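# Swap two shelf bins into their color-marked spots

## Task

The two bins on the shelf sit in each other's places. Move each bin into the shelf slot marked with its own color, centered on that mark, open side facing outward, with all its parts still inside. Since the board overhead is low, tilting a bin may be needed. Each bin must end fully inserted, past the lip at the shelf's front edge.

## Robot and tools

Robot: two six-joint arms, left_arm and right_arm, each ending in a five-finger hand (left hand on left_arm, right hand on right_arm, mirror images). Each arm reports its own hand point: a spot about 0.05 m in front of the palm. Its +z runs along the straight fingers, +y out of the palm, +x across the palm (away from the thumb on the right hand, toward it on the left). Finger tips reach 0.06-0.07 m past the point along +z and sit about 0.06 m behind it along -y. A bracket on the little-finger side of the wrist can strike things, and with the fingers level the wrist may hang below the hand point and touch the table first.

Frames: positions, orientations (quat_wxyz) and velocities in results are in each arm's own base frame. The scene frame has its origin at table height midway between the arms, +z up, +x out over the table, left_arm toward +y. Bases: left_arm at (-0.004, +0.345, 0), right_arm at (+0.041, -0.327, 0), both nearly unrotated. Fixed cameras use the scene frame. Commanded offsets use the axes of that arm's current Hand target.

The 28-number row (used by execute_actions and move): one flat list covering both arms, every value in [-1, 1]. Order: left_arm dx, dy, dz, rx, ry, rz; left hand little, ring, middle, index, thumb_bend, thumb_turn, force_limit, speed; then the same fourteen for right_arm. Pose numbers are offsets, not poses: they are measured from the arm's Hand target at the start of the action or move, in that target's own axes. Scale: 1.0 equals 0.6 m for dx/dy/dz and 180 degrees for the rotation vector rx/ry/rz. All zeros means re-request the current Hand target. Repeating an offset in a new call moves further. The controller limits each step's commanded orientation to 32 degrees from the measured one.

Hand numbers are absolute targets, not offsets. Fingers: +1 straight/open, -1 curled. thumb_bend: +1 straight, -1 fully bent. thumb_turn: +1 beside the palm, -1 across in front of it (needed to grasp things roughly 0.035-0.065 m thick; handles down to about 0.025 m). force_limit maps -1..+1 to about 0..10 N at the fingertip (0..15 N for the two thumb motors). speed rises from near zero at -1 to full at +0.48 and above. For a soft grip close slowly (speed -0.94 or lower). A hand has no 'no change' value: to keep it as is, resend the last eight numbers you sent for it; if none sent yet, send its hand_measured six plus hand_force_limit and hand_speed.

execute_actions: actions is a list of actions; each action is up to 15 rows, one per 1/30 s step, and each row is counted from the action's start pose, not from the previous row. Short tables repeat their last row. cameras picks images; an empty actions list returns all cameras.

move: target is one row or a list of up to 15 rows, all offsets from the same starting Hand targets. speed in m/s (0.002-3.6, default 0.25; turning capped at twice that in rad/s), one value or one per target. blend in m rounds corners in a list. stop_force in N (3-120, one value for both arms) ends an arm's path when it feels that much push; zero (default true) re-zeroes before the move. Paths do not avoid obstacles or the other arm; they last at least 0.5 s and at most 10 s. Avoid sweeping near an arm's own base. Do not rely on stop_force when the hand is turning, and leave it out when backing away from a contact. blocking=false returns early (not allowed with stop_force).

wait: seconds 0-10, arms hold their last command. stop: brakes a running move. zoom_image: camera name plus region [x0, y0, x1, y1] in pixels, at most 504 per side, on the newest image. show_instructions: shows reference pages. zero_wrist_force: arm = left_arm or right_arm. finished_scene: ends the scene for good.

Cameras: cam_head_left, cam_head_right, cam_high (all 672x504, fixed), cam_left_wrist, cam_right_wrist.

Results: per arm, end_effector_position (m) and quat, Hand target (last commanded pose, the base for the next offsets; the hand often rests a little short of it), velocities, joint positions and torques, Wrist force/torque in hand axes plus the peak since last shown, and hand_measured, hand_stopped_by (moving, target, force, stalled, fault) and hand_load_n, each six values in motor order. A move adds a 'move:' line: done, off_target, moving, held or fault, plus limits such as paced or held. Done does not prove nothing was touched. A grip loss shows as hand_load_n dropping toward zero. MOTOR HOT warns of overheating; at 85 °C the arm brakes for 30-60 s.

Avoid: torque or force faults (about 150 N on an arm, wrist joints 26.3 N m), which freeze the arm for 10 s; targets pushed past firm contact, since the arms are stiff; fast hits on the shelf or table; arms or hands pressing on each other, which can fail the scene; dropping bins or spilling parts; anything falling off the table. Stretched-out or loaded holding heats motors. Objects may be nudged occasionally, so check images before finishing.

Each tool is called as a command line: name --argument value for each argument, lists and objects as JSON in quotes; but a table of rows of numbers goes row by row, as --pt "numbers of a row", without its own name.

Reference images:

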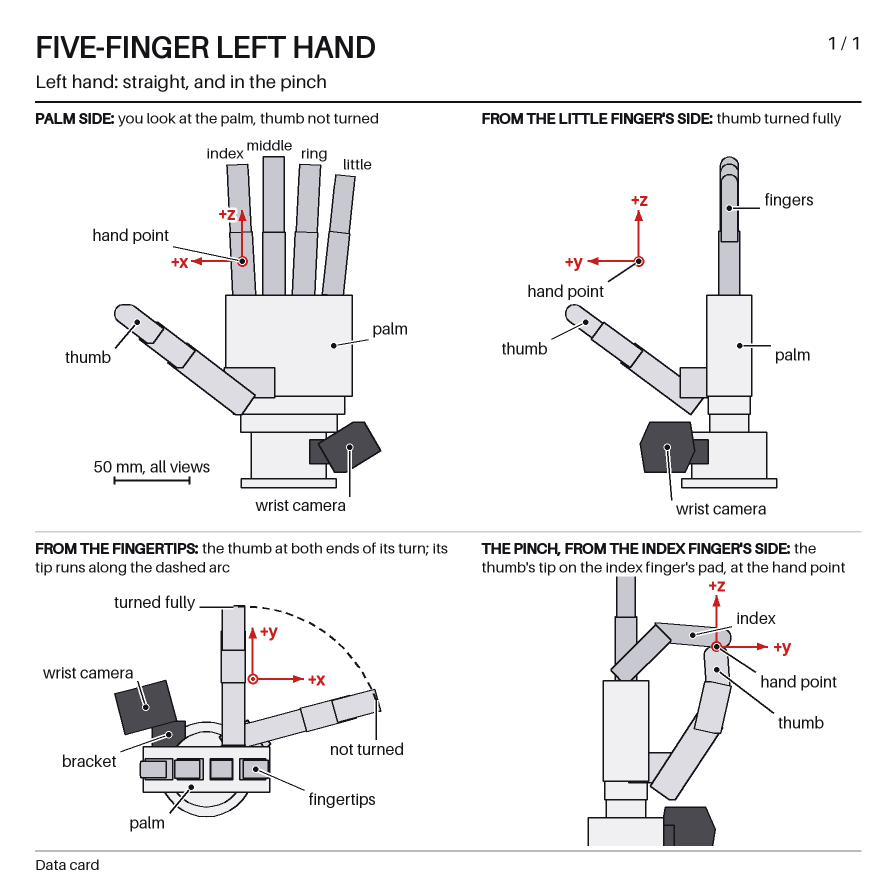

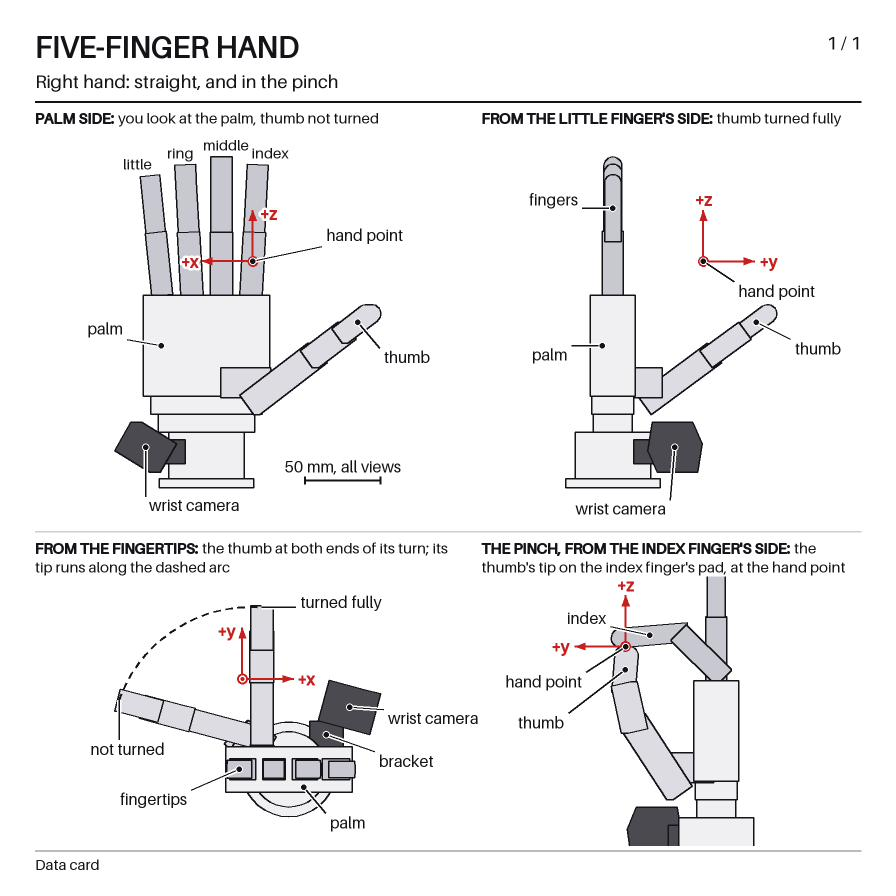

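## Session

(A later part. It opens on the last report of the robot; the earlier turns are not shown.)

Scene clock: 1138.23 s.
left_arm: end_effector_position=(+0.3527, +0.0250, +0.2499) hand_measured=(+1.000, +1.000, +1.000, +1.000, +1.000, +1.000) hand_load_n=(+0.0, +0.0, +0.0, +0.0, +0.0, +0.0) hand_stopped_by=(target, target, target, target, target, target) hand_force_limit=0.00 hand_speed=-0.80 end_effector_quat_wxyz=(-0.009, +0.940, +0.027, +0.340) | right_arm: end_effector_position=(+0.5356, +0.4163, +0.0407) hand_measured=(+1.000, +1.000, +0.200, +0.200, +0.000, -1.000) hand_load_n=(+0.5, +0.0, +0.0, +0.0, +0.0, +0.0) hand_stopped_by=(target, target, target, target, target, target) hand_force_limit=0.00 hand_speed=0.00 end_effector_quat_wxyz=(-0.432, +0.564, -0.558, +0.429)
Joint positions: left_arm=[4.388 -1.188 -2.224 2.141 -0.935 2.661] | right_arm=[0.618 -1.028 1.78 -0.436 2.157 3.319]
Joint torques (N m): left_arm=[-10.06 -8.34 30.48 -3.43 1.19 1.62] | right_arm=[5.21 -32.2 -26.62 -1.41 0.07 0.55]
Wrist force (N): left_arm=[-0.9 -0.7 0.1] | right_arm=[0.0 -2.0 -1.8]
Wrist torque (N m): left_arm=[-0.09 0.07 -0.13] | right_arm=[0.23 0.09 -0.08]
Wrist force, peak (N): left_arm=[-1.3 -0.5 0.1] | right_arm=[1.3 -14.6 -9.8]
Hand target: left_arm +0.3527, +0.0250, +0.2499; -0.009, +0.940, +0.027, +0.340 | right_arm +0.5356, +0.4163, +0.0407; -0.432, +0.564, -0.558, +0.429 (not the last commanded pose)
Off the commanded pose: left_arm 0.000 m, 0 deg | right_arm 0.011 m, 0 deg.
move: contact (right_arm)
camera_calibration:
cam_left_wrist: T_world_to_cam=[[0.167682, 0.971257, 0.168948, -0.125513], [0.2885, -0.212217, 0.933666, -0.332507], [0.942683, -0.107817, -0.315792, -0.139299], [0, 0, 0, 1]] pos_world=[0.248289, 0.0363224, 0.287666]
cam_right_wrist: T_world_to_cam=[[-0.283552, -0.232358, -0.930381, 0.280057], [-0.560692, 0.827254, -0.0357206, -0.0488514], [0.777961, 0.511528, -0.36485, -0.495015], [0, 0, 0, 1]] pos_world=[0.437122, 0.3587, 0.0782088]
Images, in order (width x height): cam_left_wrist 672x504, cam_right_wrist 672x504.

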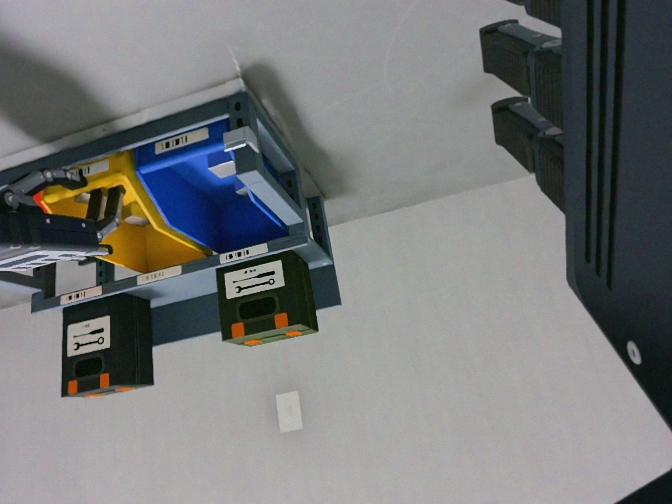

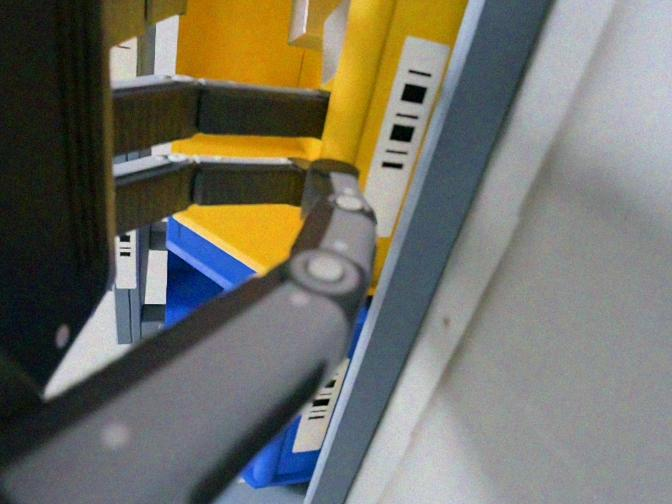

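move --target '[0,0,0,0,0,0,1,1,1,1,1,1,0,-0.8, 0,-0.0118,-0.0205,0,0,0,1,1,0.3,0.3,0,-1,0,0]' --speed 0.05 --cameras '["cam_right_wrist"]'

move --target '[0,0,0,0,0,0,1,1,1,1,1,1,0,-0.8, 0,0.0322,0.0086,0,0,0,1,1,0.3,0.3,0,-1,0,0]' --speed 0.03 --stop_force 5 --cameras '["cam_right_wrist","cam_left_wrist"]'

Scene clock: 1167.87 s.
left_arm: end_effector_position=(+0.3527, +0.0250, +0.2499) hand_measured=(+1.000, +1.000, +1.000, +1.000, +1.000, +1.000) hand_load_n=(+0.0, +0.0, +0.0, +0.0, +0.0, +0.0) hand_stopped_by=(target, target, target, target, target, target) hand_force_limit=0.00 hand_speed=-0.80 end_effector_quat_wxyz=(-0.009, +0.940, +0.027, +0.340) | right_arm: end_effector_position=(+0.5254, +0.4161, +0.0507) hand_measured=(+1.000, +1.000, +0.300, +0.300, +0.000, -1.000) hand_load_n=(+0.0, +0.0, +0.0, +0.0, +0.0, +0.0) hand_stopped_by=(target, target, target, target, target, target) hand_force_limit=0.00 hand_speed=0.00 end_effector_quat_wxyz=(-0.432, +0.564, -0.558, +0.429)
Joint positions: left_arm=[4.388 -1.188 -2.224 2.141 -0.935 2.661] | right_arm=[0.63 -1.056 1.794 -0.419 2.169 3.324]
Joint torques (N m): left_arm=[-9.79 -8.22 31.01 -3.32 1.5 1.72] | right_arm=[-3.94 -34.53 -25.04 -1.47 -0.91 0.32]
Wrist force (N): left_arm=[-0.9 -0.4 -0.2] | right_arm=[0.2 0.9 -0.5]
Wrist torque (N m): left_arm=[-0.03 0.08 -0.13] | right_arm=[0.02 0.06 0.00]
Wrist force, peak (N): left_arm=[-1.3 -0.5 0.0] | right_arm=[0.2 -2.6 -2.1]
Hand target: left_arm +0.3527, +0.0250, +0.2499; -0.009, +0.940, +0.027, +0.340 | right_arm +0.5256, +0.4162, +0.0507; -0.432, +0.564, -0.558, +0.429
Off the commanded pose: left_arm 0.000 m, 0 deg | right_arm 0.000 m, 0 deg.
move: done
camera_calibration:
cam_right_wrist: T_world_to_cam=[[-0.283714, -0.232466, -0.930304, 0.286519], [-0.560633, 0.827292, -0.0357493, -0.0542231], [0.777944, 0.511417, -0.365042, -0.483238], [0, 0, 0, 1]] pos_world=[0.426822, 0.3586, 0.0882096]
Images, in order (width x height): cam_right_wrist 672x504.

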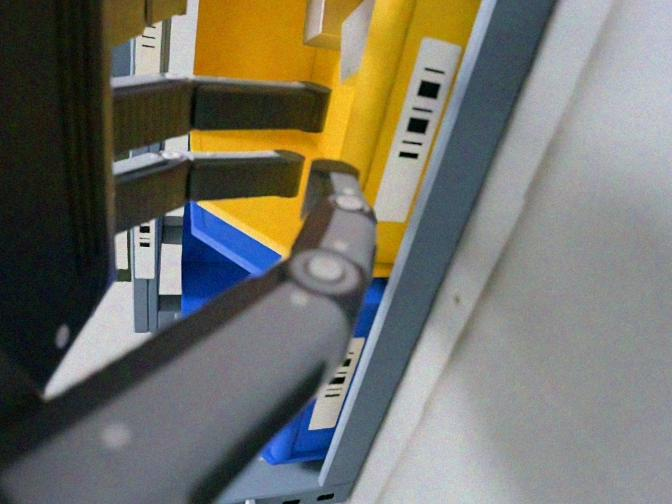

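Scene clock: 1169.37 s.
left_arm: end_effector_position=(+0.3527, +0.0250, +0.2499) hand_measured=(+1.000, +1.000, +1.000, +1.000, +1.000, +1.000) hand_load_n=(+0.0, +0.0, -0.5, +0.0, +0.0, +0.0) hand_stopped_by=(target, target, target, target, target, target) hand_force_limit=0.00 hand_speed=-0.80 end_effector_quat_wxyz=(-0.009, +0.940, +0.027, +0.340) | right_arm: end_effector_position=(+0.5256, +0.4162, +0.0376) hand_measured=(+1.000, +1.000, +0.300, +0.300, +0.000, -1.000) hand_load_n=(+0.5, +0.0, +0.0, +0.0, +0.0, +0.0) hand_stopped_by=(target, target, target, target, target, target) hand_force_limit=0.00 hand_speed=0.00 end_effector_quat_wxyz=(-0.432, +0.564, -0.558, +0.429)
Joint positions: left_arm=[4.388 -1.188 -2.224 2.141 -0.935 2.661] | right_arm=[0.63 -1.034 1.802 -0.449 2.168 3.324]
Joint torques (N m): left_arm=[-9.59 -8.62 31.38 -3.25 1.79 1.59] | right_arm=[-4.05 -32.1 -26.57 -1.2 -1.36 -0.44]
Wrist force (N): left_arm=[-1.0 -0.4 -0.1] | right_arm=[0.5 -2.2 -2.3]
Wrist torque (N m): left_arm=[-0.03 0.08 -0.15] | right_arm=[0.27 0.06 -0.19]
Wrist force, peak (N): left_arm=[-1.3 -0.4 -0.1] | right_arm=[0.6 -13.6 -7.8]
Hand target: left_arm +0.3527, +0.0250, +0.2499; -0.009, +0.940, +0.027, +0.340 | right_arm +0.5256, +0.4162, +0.0375; -0.432, +0.564, -0.558, +0.429 (not the last commanded pose)
Off the commanded pose: left_arm 0.000 m, 0 deg | right_arm 0.007 m, 0 deg.
move: contact (right_arm)
camera_calibration:
cam_left_wrist: T_world_to_cam=[[0.167682, 0.971257, 0.168948, -0.125513], [0.2885, -0.212217, 0.933666, -0.332507], [0.942683, -0.107817, -0.315792, -0.139299], [0, 0, 0, 1]] pos_world=[0.248289, 0.0363224, 0.287666]
cam_right_wrist: T_world_to_cam=[[-0.283552, -0.232358, -0.930381, 0.274286], [-0.560692, 0.827254, -0.0357206, -0.0545424], [0.777961, 0.511528, -0.36485, -0.488237], [0, 0, 0, 1]] pos_world=[0.427022, 0.3586, 0.0751088]
Images, in order (width x height): cam_left_wrist 672x504, cam_right_wrist 672x504.

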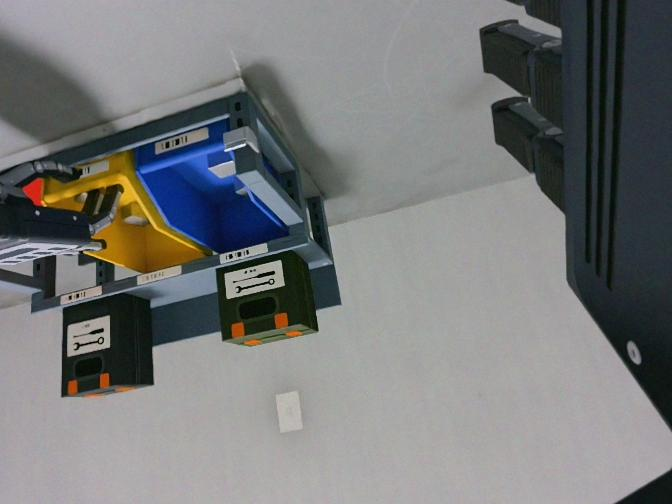

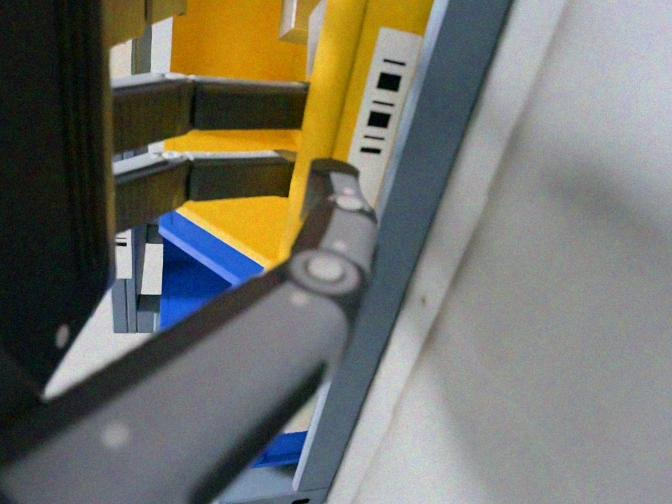

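move --target '[0,0,0,0,0,0,1,1,1,1,1,1,0,-0.8, 0,-0.0725,-0.0194,0,0,0,1,1,0.3,0.3,0,-1,0,0]' --speed 0.1

move --target '[0,0,0,0,0,0,1,1,1,1,1,1,0,-0.8, 0,0,0,0,0,0,-1,-1,0.3,0.3,0,-1,0,0.2]' --cameras '["cam_right_wrist","cam_left_wrist"]'

Scene clock: 1202.17 s.
left_arm: end_effector_position=(+0.3527, +0.0250, +0.2499) hand_measured=(+1.000, +1.000, +1.000, +1.000, +1.000, +1.000) hand_load_n=(+0.0, +0.0, +0.0, +0.0, +0.0, +0.0) hand_stopped_by=(target, target, target, target, target, target) hand_force_limit=0.00 hand_speed=-0.80 end_effector_quat_wxyz=(-0.009, +0.940, +0.027, +0.340) | right_arm: end_effector_position=(+0.5256, +0.4163, +0.0826) hand_measured=(+1.000, +1.000, +0.300, +0.300, +0.000, -1.000) hand_load_n=(+0.0, +0.0, +0.0, +0.0, +0.0, -0.5) hand_stopped_by=(target, target, target, target, target, target) hand_force_limit=0.00 hand_speed=0.00 end_effector_quat_wxyz=(-0.432, +0.564, -0.558, +0.429)
Joint positions: left_arm=[4.388 -1.188 -2.224 2.141 -0.935 2.661] | right_arm=[0.63 -1.105 1.77 -0.346 2.169 3.324]
Joint torques (N m): left_arm=[-10.15 -8.65 30.86 -3.23 2.1 1.53] | right_arm=[5.93 -40.65 -6.78 -1.21 1.46 1.12]
Wrist force (N): left_arm=[-1.0 -0.1 0.0] | right_arm=[0.6 0.7 -0.7]
Wrist torque (N m): left_arm=[0.01 0.10 -0.15] | right_arm=[-0.01 0.02 0.01]
Wrist force, peak (N): left_arm=[-1.2 -0.8 0.2] | right_arm=[0.4 -3.2 -2.6]
Hand target: left_arm +0.3527, +0.0250, +0.2499; -0.009, +0.940, +0.027, +0.340 | right_arm +0.5256, +0.4163, +0.0826; -0.432, +0.564, -0.558, +0.429
Off the commanded pose: left_arm 0.000 m, 0 deg | right_arm 0.000 m, 0 deg.
move: done

Scene clock: 1203.07 s.
left_arm: end_effector_position=(+0.3527, +0.0250, +0.2499) hand_measured=(+1.000, +1.000, +1.000, +1.000, +1.000, +1.000) hand_load_n=(+0.0, +0.0, +0.0, +0.0, +0.0, +0.0) hand_stopped_by=(target, target, target, target, target, target) hand_force_limit=0.00 hand_speed=-0.80 end_effector_quat_wxyz=(-0.009, +0.940, +0.027, +0.340) | right_arm: end_effector_position=(+0.5256, +0.4163, +0.0826) hand_measured=(-1.000, -1.000, +0.300, +0.300, +0.000, -1.000) hand_load_n=(+0.0, +0.5, +0.0, +0.0, +0.0, +0.0) hand_stopped_by=(target, target, target, target, target, target) hand_force_limit=0.00 hand_speed=0.20 end_effector_quat_wxyz=(-0.432, +0.564, -0.558, +0.429)
Joint positions: left_arm=[4.388 -1.188 -2.224 2.141 -0.935 2.661] | right_arm=[0.63 -1.105 1.77 -0.346 2.169 3.324]
Joint torques (N m): left_arm=[-9.75 -8.71 30.64 -3.21 2.19 1.5] | right_arm=[5.55 -43.27 -8.8 1.06 0.46 1.34]
Wrist force (N): left_arm=[-0.8 -0.6 0.0] | right_arm=[0.6 0.8 -0.5]
Wrist torque (N m): left_arm=[-0.06 0.05 -0.11] | right_arm=[-0.01 0.03 0.01]
Wrist force, peak (N): left_arm=[-1.3 -0.4 0.1] | right_arm=[0.7 1.2 -0.5]
Hand target: left_arm +0.3527, +0.0250, +0.2499; -0.009, +0.940, +0.027, +0.340 | right_arm +0.5256, +0.4163, +0.0826; -0.432, +0.564, -0.558, +0.429
Off the commanded pose: left_arm 0.000 m, 0 deg | right_arm 0.000 m, 0 deg.
move: done
camera_calibration:
cam_left_wrist: T_world_to_cam=[[0.167682, 0.971257, 0.168948, -0.125513], [0.2885, -0.212217, 0.933666, -0.332507], [0.942683, -0.107817, -0.315792, -0.139299], [0, 0, 0, 1]] pos_world=[0.248289, 0.0363224, 0.287666]
cam_right_wrist: T_world_to_cam=[[-0.283552, -0.232358, -0.930381, 0.316177], [-0.560692, 0.827254, -0.0357206, -0.0530177], [0.777961, 0.511528, -0.36485, -0.47187], [0, 0, 0, 1]] pos_world=[0.427022, 0.3587, 0.120109]
Images, in order (width x height): cam_left_wrist 672x504, cam_right_wrist 672x504.

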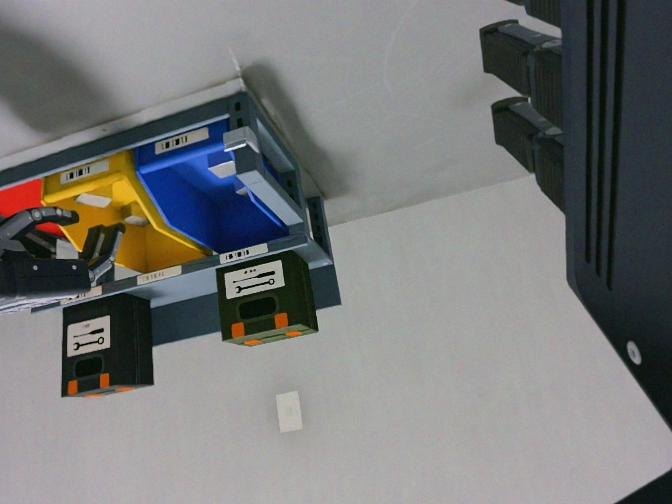

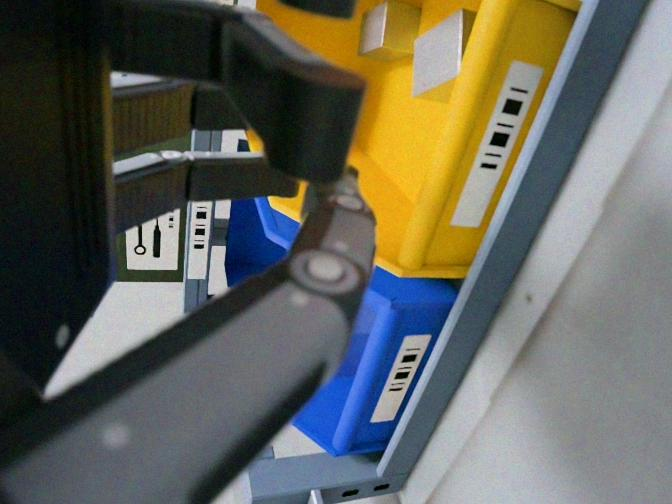

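move --target '[0,0,0,0,0,0,1,1,1,1,1,1,0,-0.8, 0,0.0825,0.0307,0,0,0,-1,-1,0.3,0.3,0,-1,0,0.2]' --speed 0.04 --stop_force 5 --cameras '["cam_right_wrist","cam_left_wrist"]'

Scene clock: 1221.23 s.
left_arm: end_effector_position=(+0.3527, +0.0250, +0.2499) hand_measured=(+1.000, +1.000, +1.000, +1.000, +1.000, +1.000) hand_load_n=(+0.0, +0.0, +0.0, +0.0, -0.5, +0.5) hand_stopped_by=(target, target, target, target, target, target) hand_force_limit=0.00 hand_speed=-0.80 end_effector_quat_wxyz=(-0.009, +0.940, +0.027, +0.340) | right_arm: end_effector_position=(+0.5306, +0.4162, +0.0300) hand_measured=(-1.000, -1.000, +0.300, +0.300, +0.000, -1.000) hand_load_n=(+0.0, +0.0, -0.5, +0.0, +0.0, +0.0) hand_stopped_by=(target, target, target, target, target, target) hand_force_limit=0.00 hand_speed=0.20 end_effector_quat_wxyz=(-0.432, +0.564, -0.558, +0.429)
Joint positions: left_arm=[4.388 -1.188 -2.224 2.141 -0.935 2.661] | right_arm=[0.624 -1.016 1.796 -0.463 2.163 3.321]
Joint torques (N m): left_arm=[-9.84 -8.35 30.43 -3.05 2.43 1.44] | right_arm=[4.08 -48.14 -26.4 1.7 1.14 -0.74]
Wrist force (N): left_arm=[-1.0 -0.4 0.1] | right_arm=[0.8 0.8 -0.5]
Wrist torque (N m): left_arm=[-0.03 0.07 -0.13] | right_arm=[-0.01 -0.03 0.17]
Wrist force, peak (N): left_arm=[-1.3 -0.7 0.0] | right_arm=[0.6 1.4 -0.8]
Hand target: left_arm +0.3527, +0.0250, +0.2499; -0.009, +0.940, +0.027, +0.340 | right_arm +0.5305, +0.4162, +0.0300; -0.432, +0.564, -0.558, +0.429
Off the commanded pose: left_arm 0.000 m, 0 deg | right_arm 0.000 m, 0 deg.
move: done
camera_calibration:
cam_left_wrist: T_world_to_cam=[[0.167682, 0.971257, 0.168948, -0.125513], [0.2885, -0.212217, 0.933666, -0.332507], [0.942683, -0.107817, -0.315792, -0.139299], [0, 0, 0, 1]] pos_world=[0.248289, 0.0363224, 0.287666]
cam_right_wrist: T_world_to_cam=[[-0.283552, -0.232358, -0.930381, 0.268633], [-0.560692, 0.827254, -0.0357206, -0.0520104], [0.777961, 0.511528, -0.36485, -0.4949], [0, 0, 0, 1]] pos_world=[0.432022, 0.3586, 0.0675088]
Images, in order (width x height): cam_left_wrist 672x504, cam_right_wrist 672x504.

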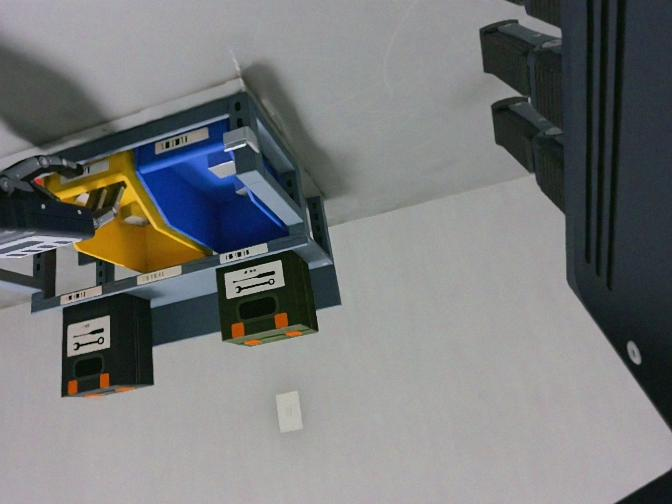

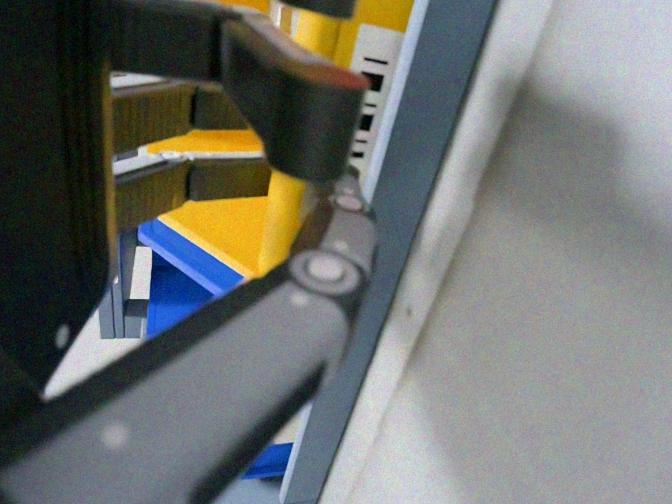

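zoom_image --camera "cam_right_wrist" --region '[180, 60, 440, 330]'

zoom_image --camera "cam_left_wrist" --region '[0, 130, 200, 280]'

Scaled by 1.867 from the camera's 672x504 image, which has a finer 960x720 frame.

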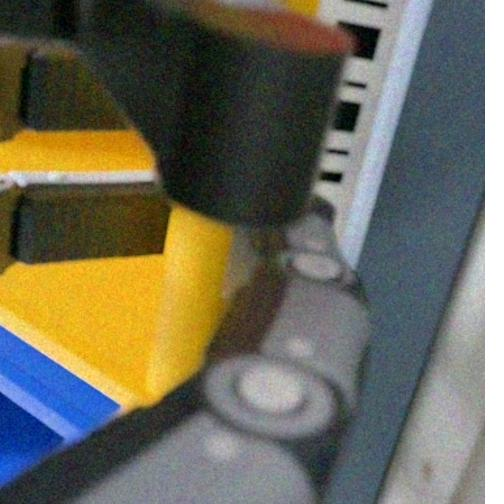

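Scaled by 2.520 from the camera's 672x504 image, which has a finer 960x720 frame.

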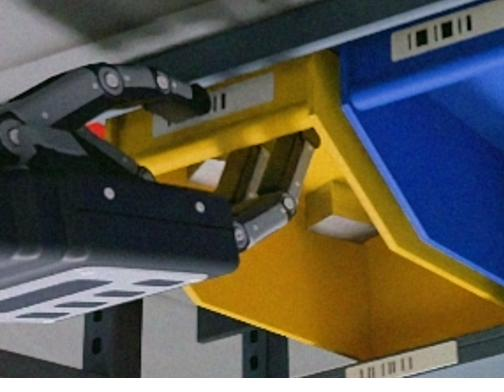

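move --target '[0,0,0,0,0,0,1,1,1,1,1,1,0,-0.8, 0,-0.006,0.0225,0,0,0,-1,-1,0.3,0.3,0,-1,0,0.2]' --speed 0.03 --stop_force 4 --cameras '["cam_right_wrist","cam_left_wrist"]'

zoom_image --camera "cam_right_wrist" --region '[180, 60, 440, 330]'

zoom_image --camera "cam_left_wrist" --region '[0, 130, 200, 280]'

Scene clock: 1252.63 s.
left_arm: end_effector_position=(+0.3527, +0.0250, +0.2499) hand_measured=(+1.000, +1.000, +1.000, +1.000, +1.000, +1.000) hand_load_n=(+0.0, +0.0, +0.0, +0.0, +0.0, +0.0) hand_stopped_by=(target, target, target, target, target, target) hand_force_limit=0.00 hand_speed=-0.80 end_effector_quat_wxyz=(-0.009, +0.940, +0.027, +0.340) | right_arm: end_effector_position=(+0.5445, +0.4163, +0.0300) hand_measured=(-1.000, -1.000, +0.300, +0.300, +0.000, -1.000) hand_load_n=(+0.0, +0.0, +0.0, +0.0, +0.0, +0.5) hand_stopped_by=(target, target, target, target, target, target) hand_force_limit=0.00 hand_speed=0.20 end_effector_quat_wxyz=(-0.432, +0.564, -0.558, +0.429)
Joint positions: left_arm=[4.388 -1.188 -2.224 2.141 -0.935 2.661] | right_arm=[0.607 -1.001 1.769 -0.454 2.147 3.315]
Joint torques (N m): left_arm=[-9.89 -8.54 30.21 -3.11 2.43 1.34] | right_arm=[7.79 -49.09 -5 -1.5 1.62 1.02]
Wrist force (N): left_arm=[-1.1 -0.4 -0.1] | right_arm=[0.6 1.0 -0.6]
Wrist torque (N m): left_arm=[-0.03 0.10 -0.14] | right_arm=[0.03 -0.02 0.16]
Wrist force, peak (N): left_arm=[-1.2 -0.7 -0.2] | right_arm=[0.7 1.3 -0.8]
Hand target: left_arm +0.3527, +0.0250, +0.2499; -0.009, +0.940, +0.027, +0.340 | right_arm +0.5445, +0.4163, +0.0300; -0.432, +0.564, -0.558, +0.429
Off the commanded pose: left_arm 0.000 m, 0 deg | right_arm 0.000 m, 0 deg.
move: done
camera_calibration:
cam_left_wrist: T_world_to_cam=[[0.167682, 0.971257, 0.168948, -0.125513], [0.2885, -0.212217, 0.933666, -0.332507], [0.942683, -0.107817, -0.315792, -0.139299], [0, 0, 0, 1]] pos_world=[0.248289, 0.0363224, 0.287666]
cam_right_wrist: T_world_to_cam=[[-0.283552, -0.232358, -0.930381, 0.272649], [-0.560692, 0.827254, -0.0357206, -0.0443262], [0.777961, 0.511528, -0.36485, -0.505894], [0, 0, 0, 1]] pos_world=[0.446022, 0.3588, 0.0675088]
Images, in order (width x height): cam_left_wrist 672x504, cam_right_wrist 672x504.

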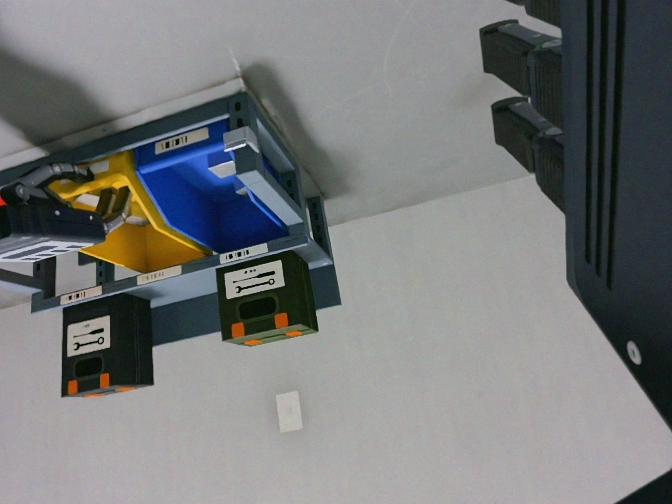

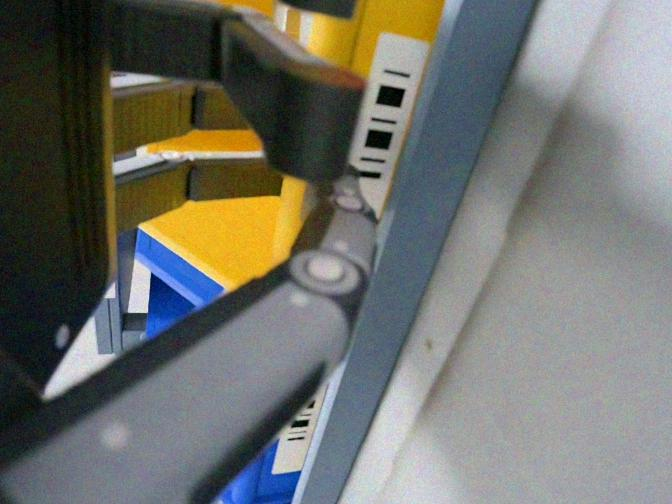

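Scaled by 1.867 from the camera's 672x504 image, which has a finer 960x720 frame.

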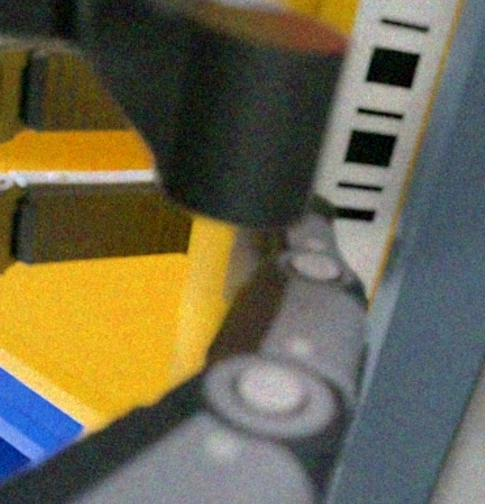

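Scaled by 2.520 from the camera's 672x504 image, which has a finer 960x720 frame.

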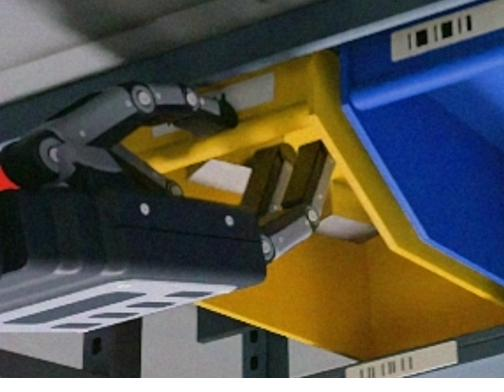

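move --target '[0,0,0,0,0,0,1,1,1,1,1,1,0,-0.8, 0,0,0,0,0,0,-1,-1,-0.5,-0.5,0,-1,-0.3,-0.85]' --cameras '["cam_right_wrist","cam_left_wrist"]'

wait --seconds 3 --cameras '["cam_right_wrist","cam_left_wrist"]'

zoom_image --camera "cam_left_wrist" --region '[0, 130, 200, 280]'

Scene clock: 1264.13 s.
left_arm: end_effector_position=(+0.3527, +0.0250, +0.2499) hand_measured=(+1.000, +1.000, +1.000, +1.000, +1.000, +1.000) hand_load_n=(+0.0, +0.0, +0.0, +0.0, +0.0, +0.0) hand_stopped_by=(target, target, target, target, target, target) hand_force_limit=0.00 hand_speed=-0.80 end_effector_quat_wxyz=(-0.009, +0.940, +0.027, +0.340) | right_arm: end_effector_position=(+0.5445, +0.4163, +0.0300) hand_measured=(-1.000, -1.000, -0.074, -0.086, +0.000, -1.000) hand_load_n=(+0.0, +0.0, +1.5, +6.5, +1.5, -0.5) hand_stopped_by=(target, target, force, force, target, target) hand_force_limit=-0.30 hand_speed=-0.85 end_effector_quat_wxyz=(-0.432, +0.564, -0.558, +0.429)
Joint positions: left_arm=[4.388 -1.188 -2.224 2.141 -0.935 2.661] | right_arm=[0.607 -1.001 1.769 -0.454 2.147 3.315]
Joint torques (N m): left_arm=[-10.48 -7.97 31.02 -2.96 2.35 1.17] | right_arm=[8.31 -48.44 -7.05 -1.41 1.03 1.01]
Wrist force (N): left_arm=[-1.0 -0.4 0.0] | right_arm=[1.5 -0.4 -1.8]
Wrist torque (N m): left_arm=[-0.03 0.08 -0.14] | right_arm=[0.02 0.07 0.16]
Wrist force, peak (N): left_arm=[-1.3 -0.6 -0.1] | right_arm=[1.5 -1.1 -1.9]
Hand target: left_arm +0.3527, +0.0250, +0.2499; -0.009, +0.940, +0.027, +0.340 | right_arm +0.5445, +0.4163, +0.0300; -0.432, +0.564, -0.558, +0.429
Off the commanded pose: left_arm 0.000 m, 0 deg | right_arm 0.000 m, 0 deg.
move: done
camera_calibration:
cam_left_wrist: T_world_to_cam=[[0.167682, 0.971257, 0.168948, -0.125513], [0.2885, -0.212217, 0.933666, -0.332507], [0.942683, -0.107817, -0.315792, -0.139299], [0, 0, 0, 1]] pos_world=[0.248289, 0.0363224, 0.287666]
cam_right_wrist: T_world_to_cam=[[-0.283552, -0.232358, -0.930381, 0.272649], [-0.560692, 0.827254, -0.0357206, -0.0443262], [0.777961, 0.511528, -0.36485, -0.505894], [0, 0, 0, 1]] pos_world=[0.446022, 0.3588, 0.0675088]
Images, in order (width x height): cam_left_wrist 672x504, cam_right_wrist 672x504.

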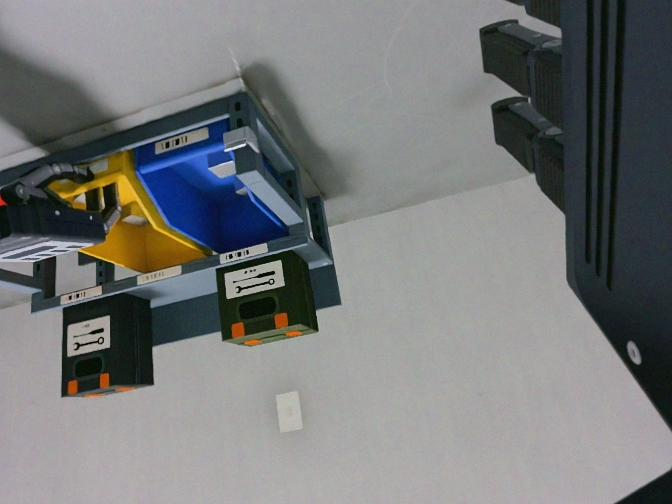

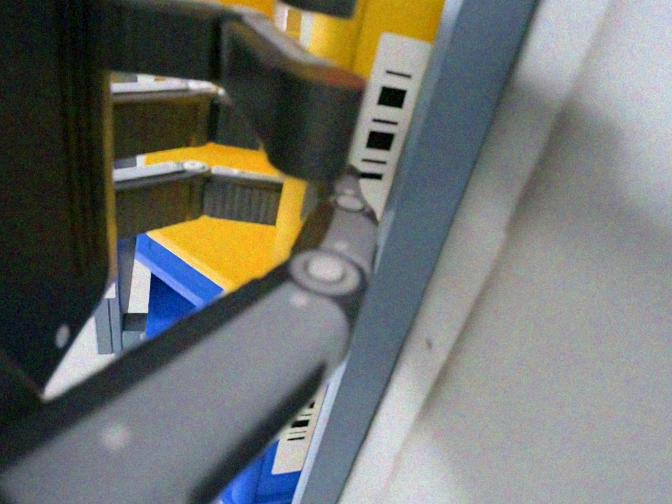

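Scene clock: 1267.13 s.
left_arm: end_effector_position=(+0.3527, +0.0250, +0.2499) hand_measured=(+1.000, +1.000, +1.000, +1.000, +1.000, +1.000) hand_load_n=(+0.0, +0.0, +0.0, +0.0, +0.0, +0.0) hand_stopped_by=(target, target, target, target, target, target) hand_force_limit=0.00 hand_speed=-0.80 end_effector_quat_wxyz=(-0.009, +0.940, +0.027, +0.340) | right_arm: end_effector_position=(+0.5445, +0.4163, +0.0300) hand_measured=(-1.000, -1.000, -0.074, -0.086, +0.000, -1.000) hand_load_n=(+0.0, +0.0, +1.5, +7.0, +1.5, +0.0) hand_stopped_by=(target, target, force, force, target, target) hand_force_limit=-0.30 hand_speed=-0.85 end_effector_quat_wxyz=(-0.432, +0.564, -0.558, +0.429)
Joint positions: left_arm=[4.388 -1.188 -2.224 2.141 -0.935 2.661] | right_arm=[0.607 -1.001 1.769 -0.454 2.147 3.315]
Joint torques (N m): left_arm=[-9.47 -8.61 30.56 -3.03 2.41 1.24] | right_arm=[4.8 -39.72 -13.38 -1.39 0.45 0.96]
Wrist force (N): left_arm=[-0.9 -0.5 0.0] | right_arm=[1.4 0.1 -1.6]
Wrist torque (N m): left_arm=[-0.04 0.06 -0.13] | right_arm=[0.02 0.10 0.15]
Wrist force, peak (N): left_arm=[-1.3 -0.4 0.1] | right_arm=[1.6 -1.2 -2.2]
Hand target: left_arm +0.3527, +0.0250, +0.2499; -0.009, +0.940, +0.027, +0.340 | right_arm +0.5445, +0.4163, +0.0300; -0.432, +0.564, -0.558, +0.429
Off the commanded pose: left_arm 0.000 m, 0 deg | right_arm 0.000 m, 0 deg.
wait: 3.00 s; at rest by 0.17 s
camera_calibration:
cam_left_wrist: T_world_to_cam=[[0.167682, 0.971257, 0.168948, -0.125513], [0.2885, -0.212217, 0.933666, -0.332507], [0.942683, -0.107817, -0.315792, -0.139299], [0, 0, 0, 1]] pos_world=[0.248289, 0.0363224, 0.287666]
cam_right_wrist: T_world_to_cam=[[-0.283552, -0.232358, -0.930381, 0.272649], [-0.560692, 0.827254, -0.0357206, -0.0443262], [0.777961, 0.511528, -0.36485, -0.505894], [0, 0, 0, 1]] pos_world=[0.446022, 0.3588, 0.0675088]
Images, in order (width x height): cam_left_wrist 672x504, cam_right_wrist 672x504.

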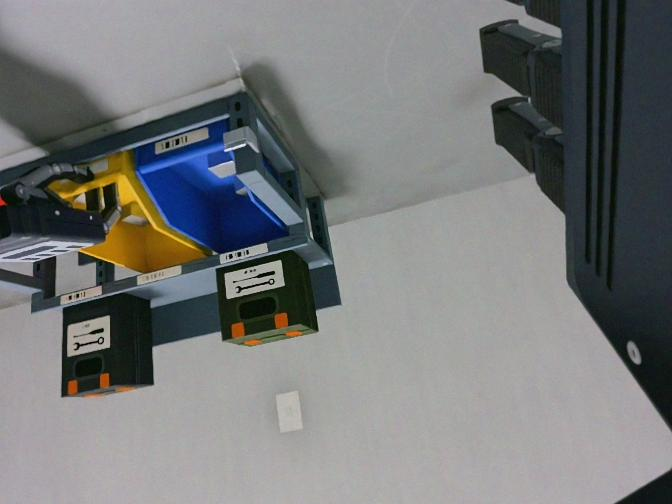

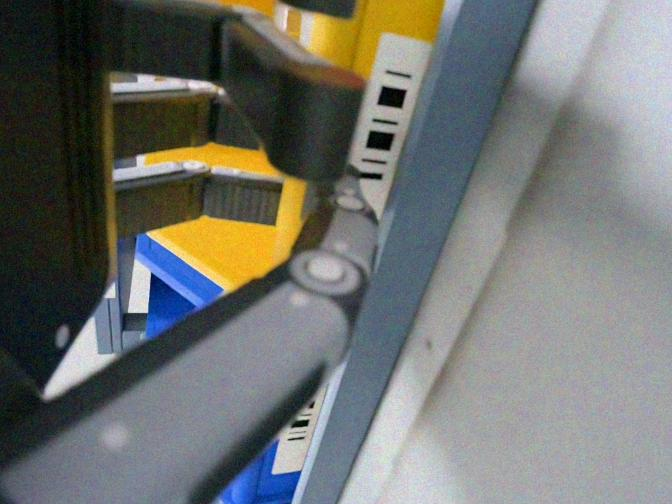

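Scaled by 2.520 from the camera's 672x504 image, which has a finer 960x720 frame.

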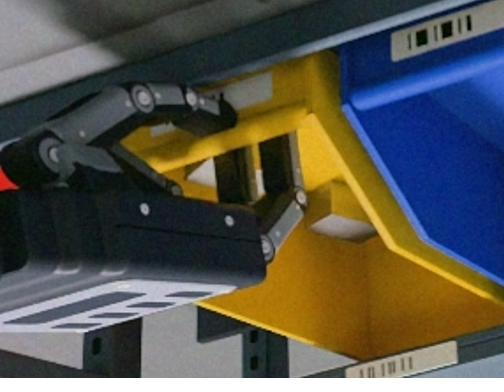

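move --target '[0,0,0,0,0,0,1,1,1,1,1,1,0,-0.8, 0,0,0,0,0,0,-1,-1,-0.6,-0.6,0,-1,0.5,-0.9]'

Scene clock: 1278.20 s.
left_arm: end_effector_position=(+0.3527, +0.0250, +0.2499) hand_measured=(+1.000, +1.000, +1.000, +1.000, +1.000, +1.000) hand_load_n=(+0.0, +0.0, +0.0, +0.0, +0.0, +0.0) hand_stopped_by=(target, target, target, target, target, target) hand_force_limit=0.00 hand_speed=-0.80 end_effector_quat_wxyz=(-0.009, +0.940, +0.027, +0.340) | right_arm: end_effector_position=(+0.5445, +0.4163, +0.0300) hand_measured=(-1.000, -1.000, -0.090, -0.094, +0.000, -1.000) hand_load_n=(+0.0, +0.0, +11.5, +8.0, +2.5, -0.5) hand_stopped_by=(target, target, force, force, target, target) hand_force_limit=0.50 hand_speed=-0.90 end_effector_quat_wxyz=(-0.432, +0.564, -0.558, +0.429)
Joint positions: left_arm=[4.388 -1.188 -2.224 2.141 -0.935 2.661] | right_arm=[0.607 -1.001 1.769 -0.454 2.147 3.315]
Joint torques (N m): left_arm=[-9.93 -8.88 29.96 -2.93 2.39 1.08] | right_arm=[1.14 -39.59 -20.83 -1.57 -0.17 0.88]
Wrist force (N): left_arm=[-0.8 -0.5 0.1] | right_arm=[0.9 -2.4 -1.0]
Wrist torque (N m): left_arm=[-0.05 0.06 -0.13] | right_arm=[0.00 0.01 0.11]
Wrist force, peak (N): left_arm=[-1.4 -0.4 0.1] | right_arm=[1.6 -1.3 -2.2]
Hand target: left_arm +0.3527, +0.0250, +0.2499; -0.009, +0.940, +0.027, +0.340 | right_arm +0.5445, +0.4163, +0.0300; -0.432, +0.564, -0.558, +0.429
Off the commanded pose: left_arm 0.000 m, 0 deg | right_arm 0.000 m, 0 deg.
move: done

move --target '[0,0,0,0,0,0,1,1,1,1,1,1,0,-0.8, 0,-0.0129,-0.0035,0,0,0,-1,-1,-0.6,-0.6,0,-1,0.5,-0.9]' --speed 0.02 --cameras '["cam_right_wrist","cam_left_wrist"]'

zoom_image --camera "cam_left_wrist" --region '[0, 130, 240, 280]'

Scene clock: 1290.53 s.
left_arm: end_effector_position=(+0.3527, +0.0250, +0.2499) hand_measured=(+1.000, +1.000, +1.000, +1.000, +1.000, +1.000) hand_load_n=(+0.0, +0.0, +0.0, +0.0, +0.0, +0.0) hand_stopped_by=(target, target, target, target, target, target) hand_force_limit=0.00 hand_speed=-0.80 end_effector_quat_wxyz=(-0.009, +0.940, +0.027, +0.340) | right_arm: end_effector_position=(+0.5445, +0.4163, +0.0381) hand_measured=(-1.000, -1.000, -0.090, -0.094, +0.000, -1.000) hand_load_n=(+0.0, +0.0, +10.5, +7.0, +2.0, -0.5) hand_stopped_by=(target, target, force, force, target, target) hand_force_limit=0.50 hand_speed=-0.90 end_effector_quat_wxyz=(-0.432, +0.564, -0.558, +0.429)
Joint positions: left_arm=[4.388 -1.188 -2.224 2.141 -0.935 2.661] | right_arm=[0.607 -1.014 1.764 -0.436 2.147 3.315]
Joint torques (N m): left_arm=[-10.07 -8.3 30.54 -2.86 2.28 1.09] | right_arm=[8.15 -35.8 -23.78 -1.56 0.93 1.05]
Wrist force (N): left_arm=[-1.0 -0.3 0.1] | right_arm=[0.8 3.0 0.0]
Wrist torque (N m): left_arm=[-0.03 0.09 -0.14] | right_arm=[-0.01 -0.04 0.20]
Wrist force, peak (N): left_arm=[-1.3 -0.6 0.2] | right_arm=[0.9 4.0 0.2]
Hand target: left_arm +0.3527, +0.0250, +0.2499; -0.009, +0.940, +0.027, +0.340 | right_arm +0.5445, +0.4164, +0.0380; -0.432, +0.564, -0.558, +0.429
Off the commanded pose: left_arm 0.000 m, 0 deg | right_arm 0.000 m, 0 deg.
move: done
camera_calibration:
cam_left_wrist: T_world_to_cam=[[0.167682, 0.971257, 0.168948, -0.125513], [0.2885, -0.212217, 0.933666, -0.332507], [0.942683, -0.107817, -0.315792, -0.139299], [0, 0, 0, 1]] pos_world=[0.248289, 0.0363224, 0.287666]
cam_right_wrist: T_world_to_cam=[[-0.283552, -0.232358, -0.930381, 0.280185], [-0.560692, 0.827254, -0.0357206, -0.0440368], [0.777961, 0.511528, -0.36485, -0.502939], [0, 0, 0, 1]] pos_world=[0.446022, 0.3588, 0.0756088]
Images, in order (width x height): cam_left_wrist 672x504, cam_right_wrist 672x504.

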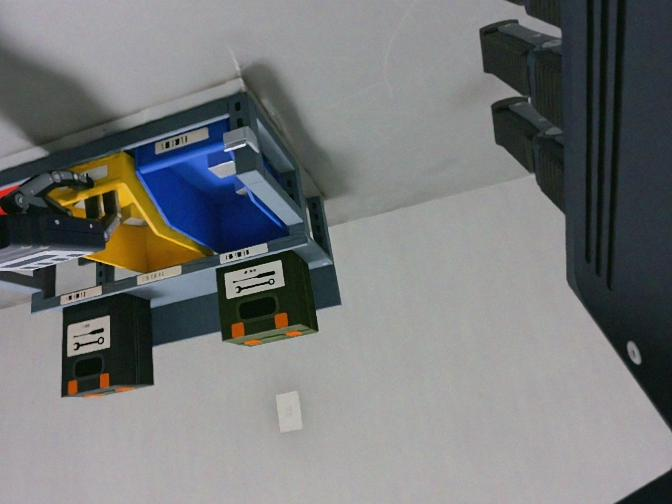

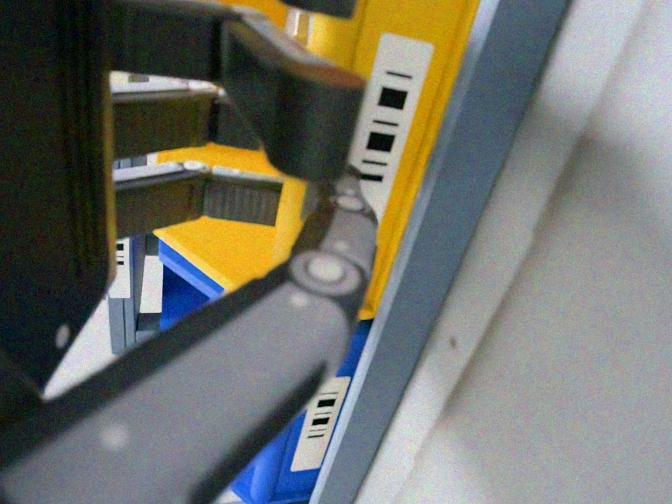

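Scaled by 2.100 from the camera's 672x504 image, which has a finer 960x720 frame.

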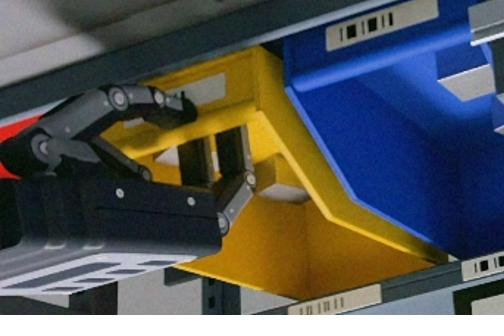

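zoom_image --camera "cam_right_wrist" --region '[300, 0, 580, 340]'

Scaled by 1.482 from the camera's 672x504 image, which has a finer 960x720 frame.

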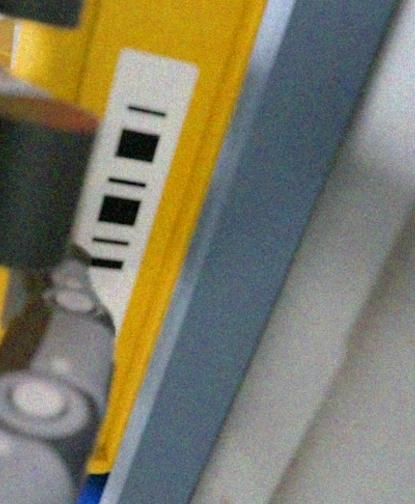

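move --target '[0,0,0,0,0,0,1,1,1,1,1,1,0,-0.8, 0,-0.0129,-0.0035,-0.0167,0,0,-1,-1,-0.6,-0.6,0,-1,0.5,-0.9]' --speed 0.02 --cameras '["cam_right_wrist","cam_left_wrist"]'

zoom_image --camera "cam_right_wrist" --region '[300, 0, 580, 340]'

zoom_image --camera "cam_left_wrist" --region '[0, 130, 240, 280]'

Scene clock: 1320.83 s.
left_arm: end_effector_position=(+0.3527, +0.0250, +0.2499) hand_measured=(+1.000, +1.000, +1.000, +1.000, +1.000, +1.000) hand_load_n=(+0.0, +0.0, +0.0, +0.0, +0.0, +0.0) hand_stopped_by=(target, target, target, target, target, target) hand_force_limit=0.00 hand_speed=-0.80 end_effector_quat_wxyz=(-0.009, +0.940, +0.027, +0.340) | right_arm: end_effector_position=(+0.5446, +0.4164, +0.0462) hand_measured=(-1.000, -1.000, -0.090, -0.094, +0.000, -1.000) hand_load_n=(+0.0, +0.0, +10.5, +6.5, +3.0, -0.5) hand_stopped_by=(target, target, force, force, target, target) hand_force_limit=0.50 hand_speed=-0.90 end_effector_quat_wxyz=(-0.417, +0.575, -0.569, +0.414) end_effector_velocity=(+0.001, +0.000, +0.001) end_effector_angular_velocity=(+0.001, -0.004, -0.001)
Joint positions: left_arm=[4.388 -1.188 -2.224 2.141 -0.935 2.661] | right_arm=[0.599 -1.024 1.721 -0.324 2.129 3.345]
Joint velocities: left_arm=[within noise] | right_arm=[0 0 0.001 -0.006 0.001 -0.001]
Joint torques (N m): left_arm=[-9.53 -8.5 30.49 -2.84 2.39 1.02] | right_arm=[-0.84 -43.6 -7.86 -3.3 1.18 -1.03]
Wrist force (N): left_arm=[-1.5 -0.3 0.1] | right_arm=[0.6 3.6 0.4]
Wrist torque (N m): left_arm=[-0.02 0.15 -0.17] | right_arm=[-0.05 -0.02 0.05]
Wrist force, peak (N): left_arm=[-1.5 -0.3 0.1] | right_arm=[0.9 4.2 0.5]
Hand target: left_arm +0.3527, +0.0250, +0.2499; -0.009, +0.940, +0.027, +0.340 | right_arm +0.5445, +0.4164, +0.0460; -0.417, +0.575, -0.569, +0.414
Off the commanded pose: left_arm 0.000 m, 0 deg | right_arm 0.000 m, 0 deg.
move: done
camera_calibration:
cam_left_wrist: T_world_to_cam=[[0.167682, 0.971257, 0.168948, -0.125513], [0.2885, -0.212217, 0.933666, -0.332507], [0.942683, -0.107817, -0.315792, -0.139299], [0, 0, 0, 1]] pos_world=[0.248289, 0.0363224, 0.287666]
cam_right_wrist: T_world_to_cam=[[-0.331916, -0.232471, -0.914215, 0.313403], [-0.561755, 0.827279, -0.00641265, -0.0445955], [0.757801, 0.511437, -0.405178, -0.487157], [0, 0, 0, 1]] pos_world=[0.44814, 0.3589, 0.0888458]
Images, in order (width x height): cam_left_wrist 672x504, cam_right_wrist 672x504.

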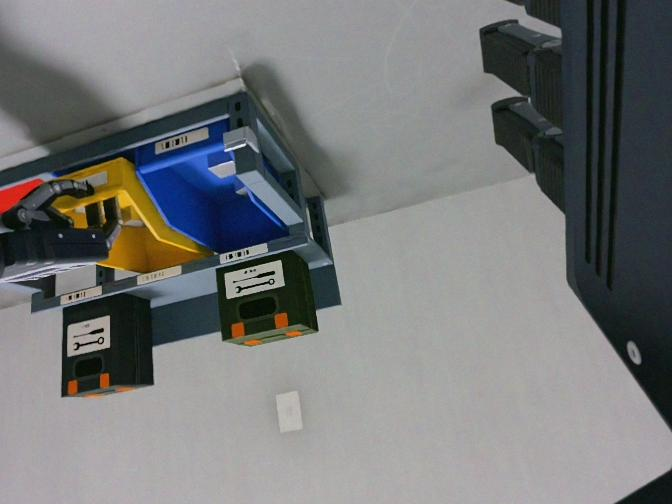

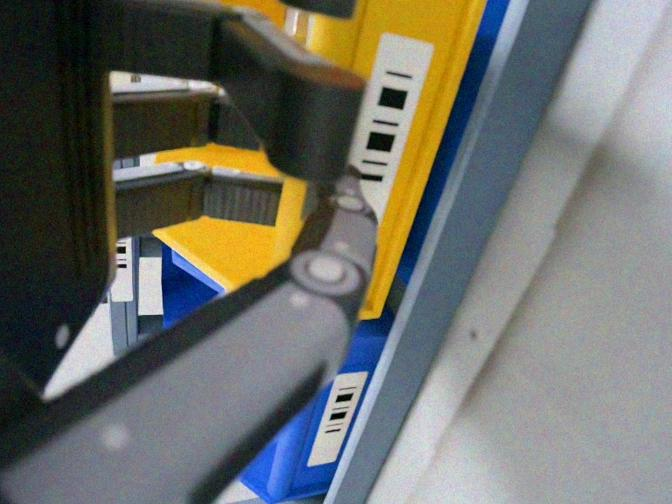

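Scaled by 1.482 from the camera's 672x504 image, which has a finer 960x720 frame.

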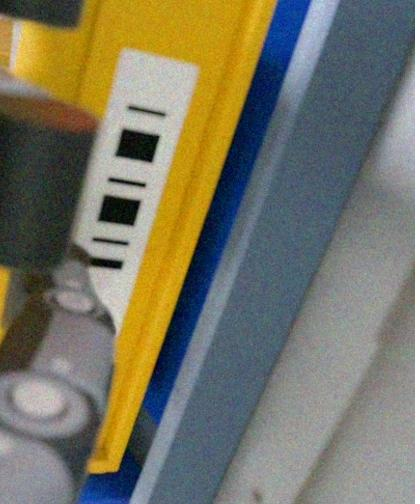

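Scaled by 2.100 from the camera's 672x504 image, which has a finer 960x720 frame.

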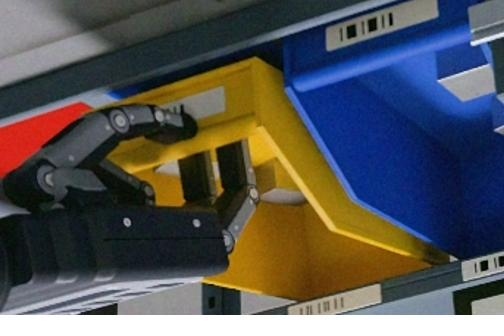

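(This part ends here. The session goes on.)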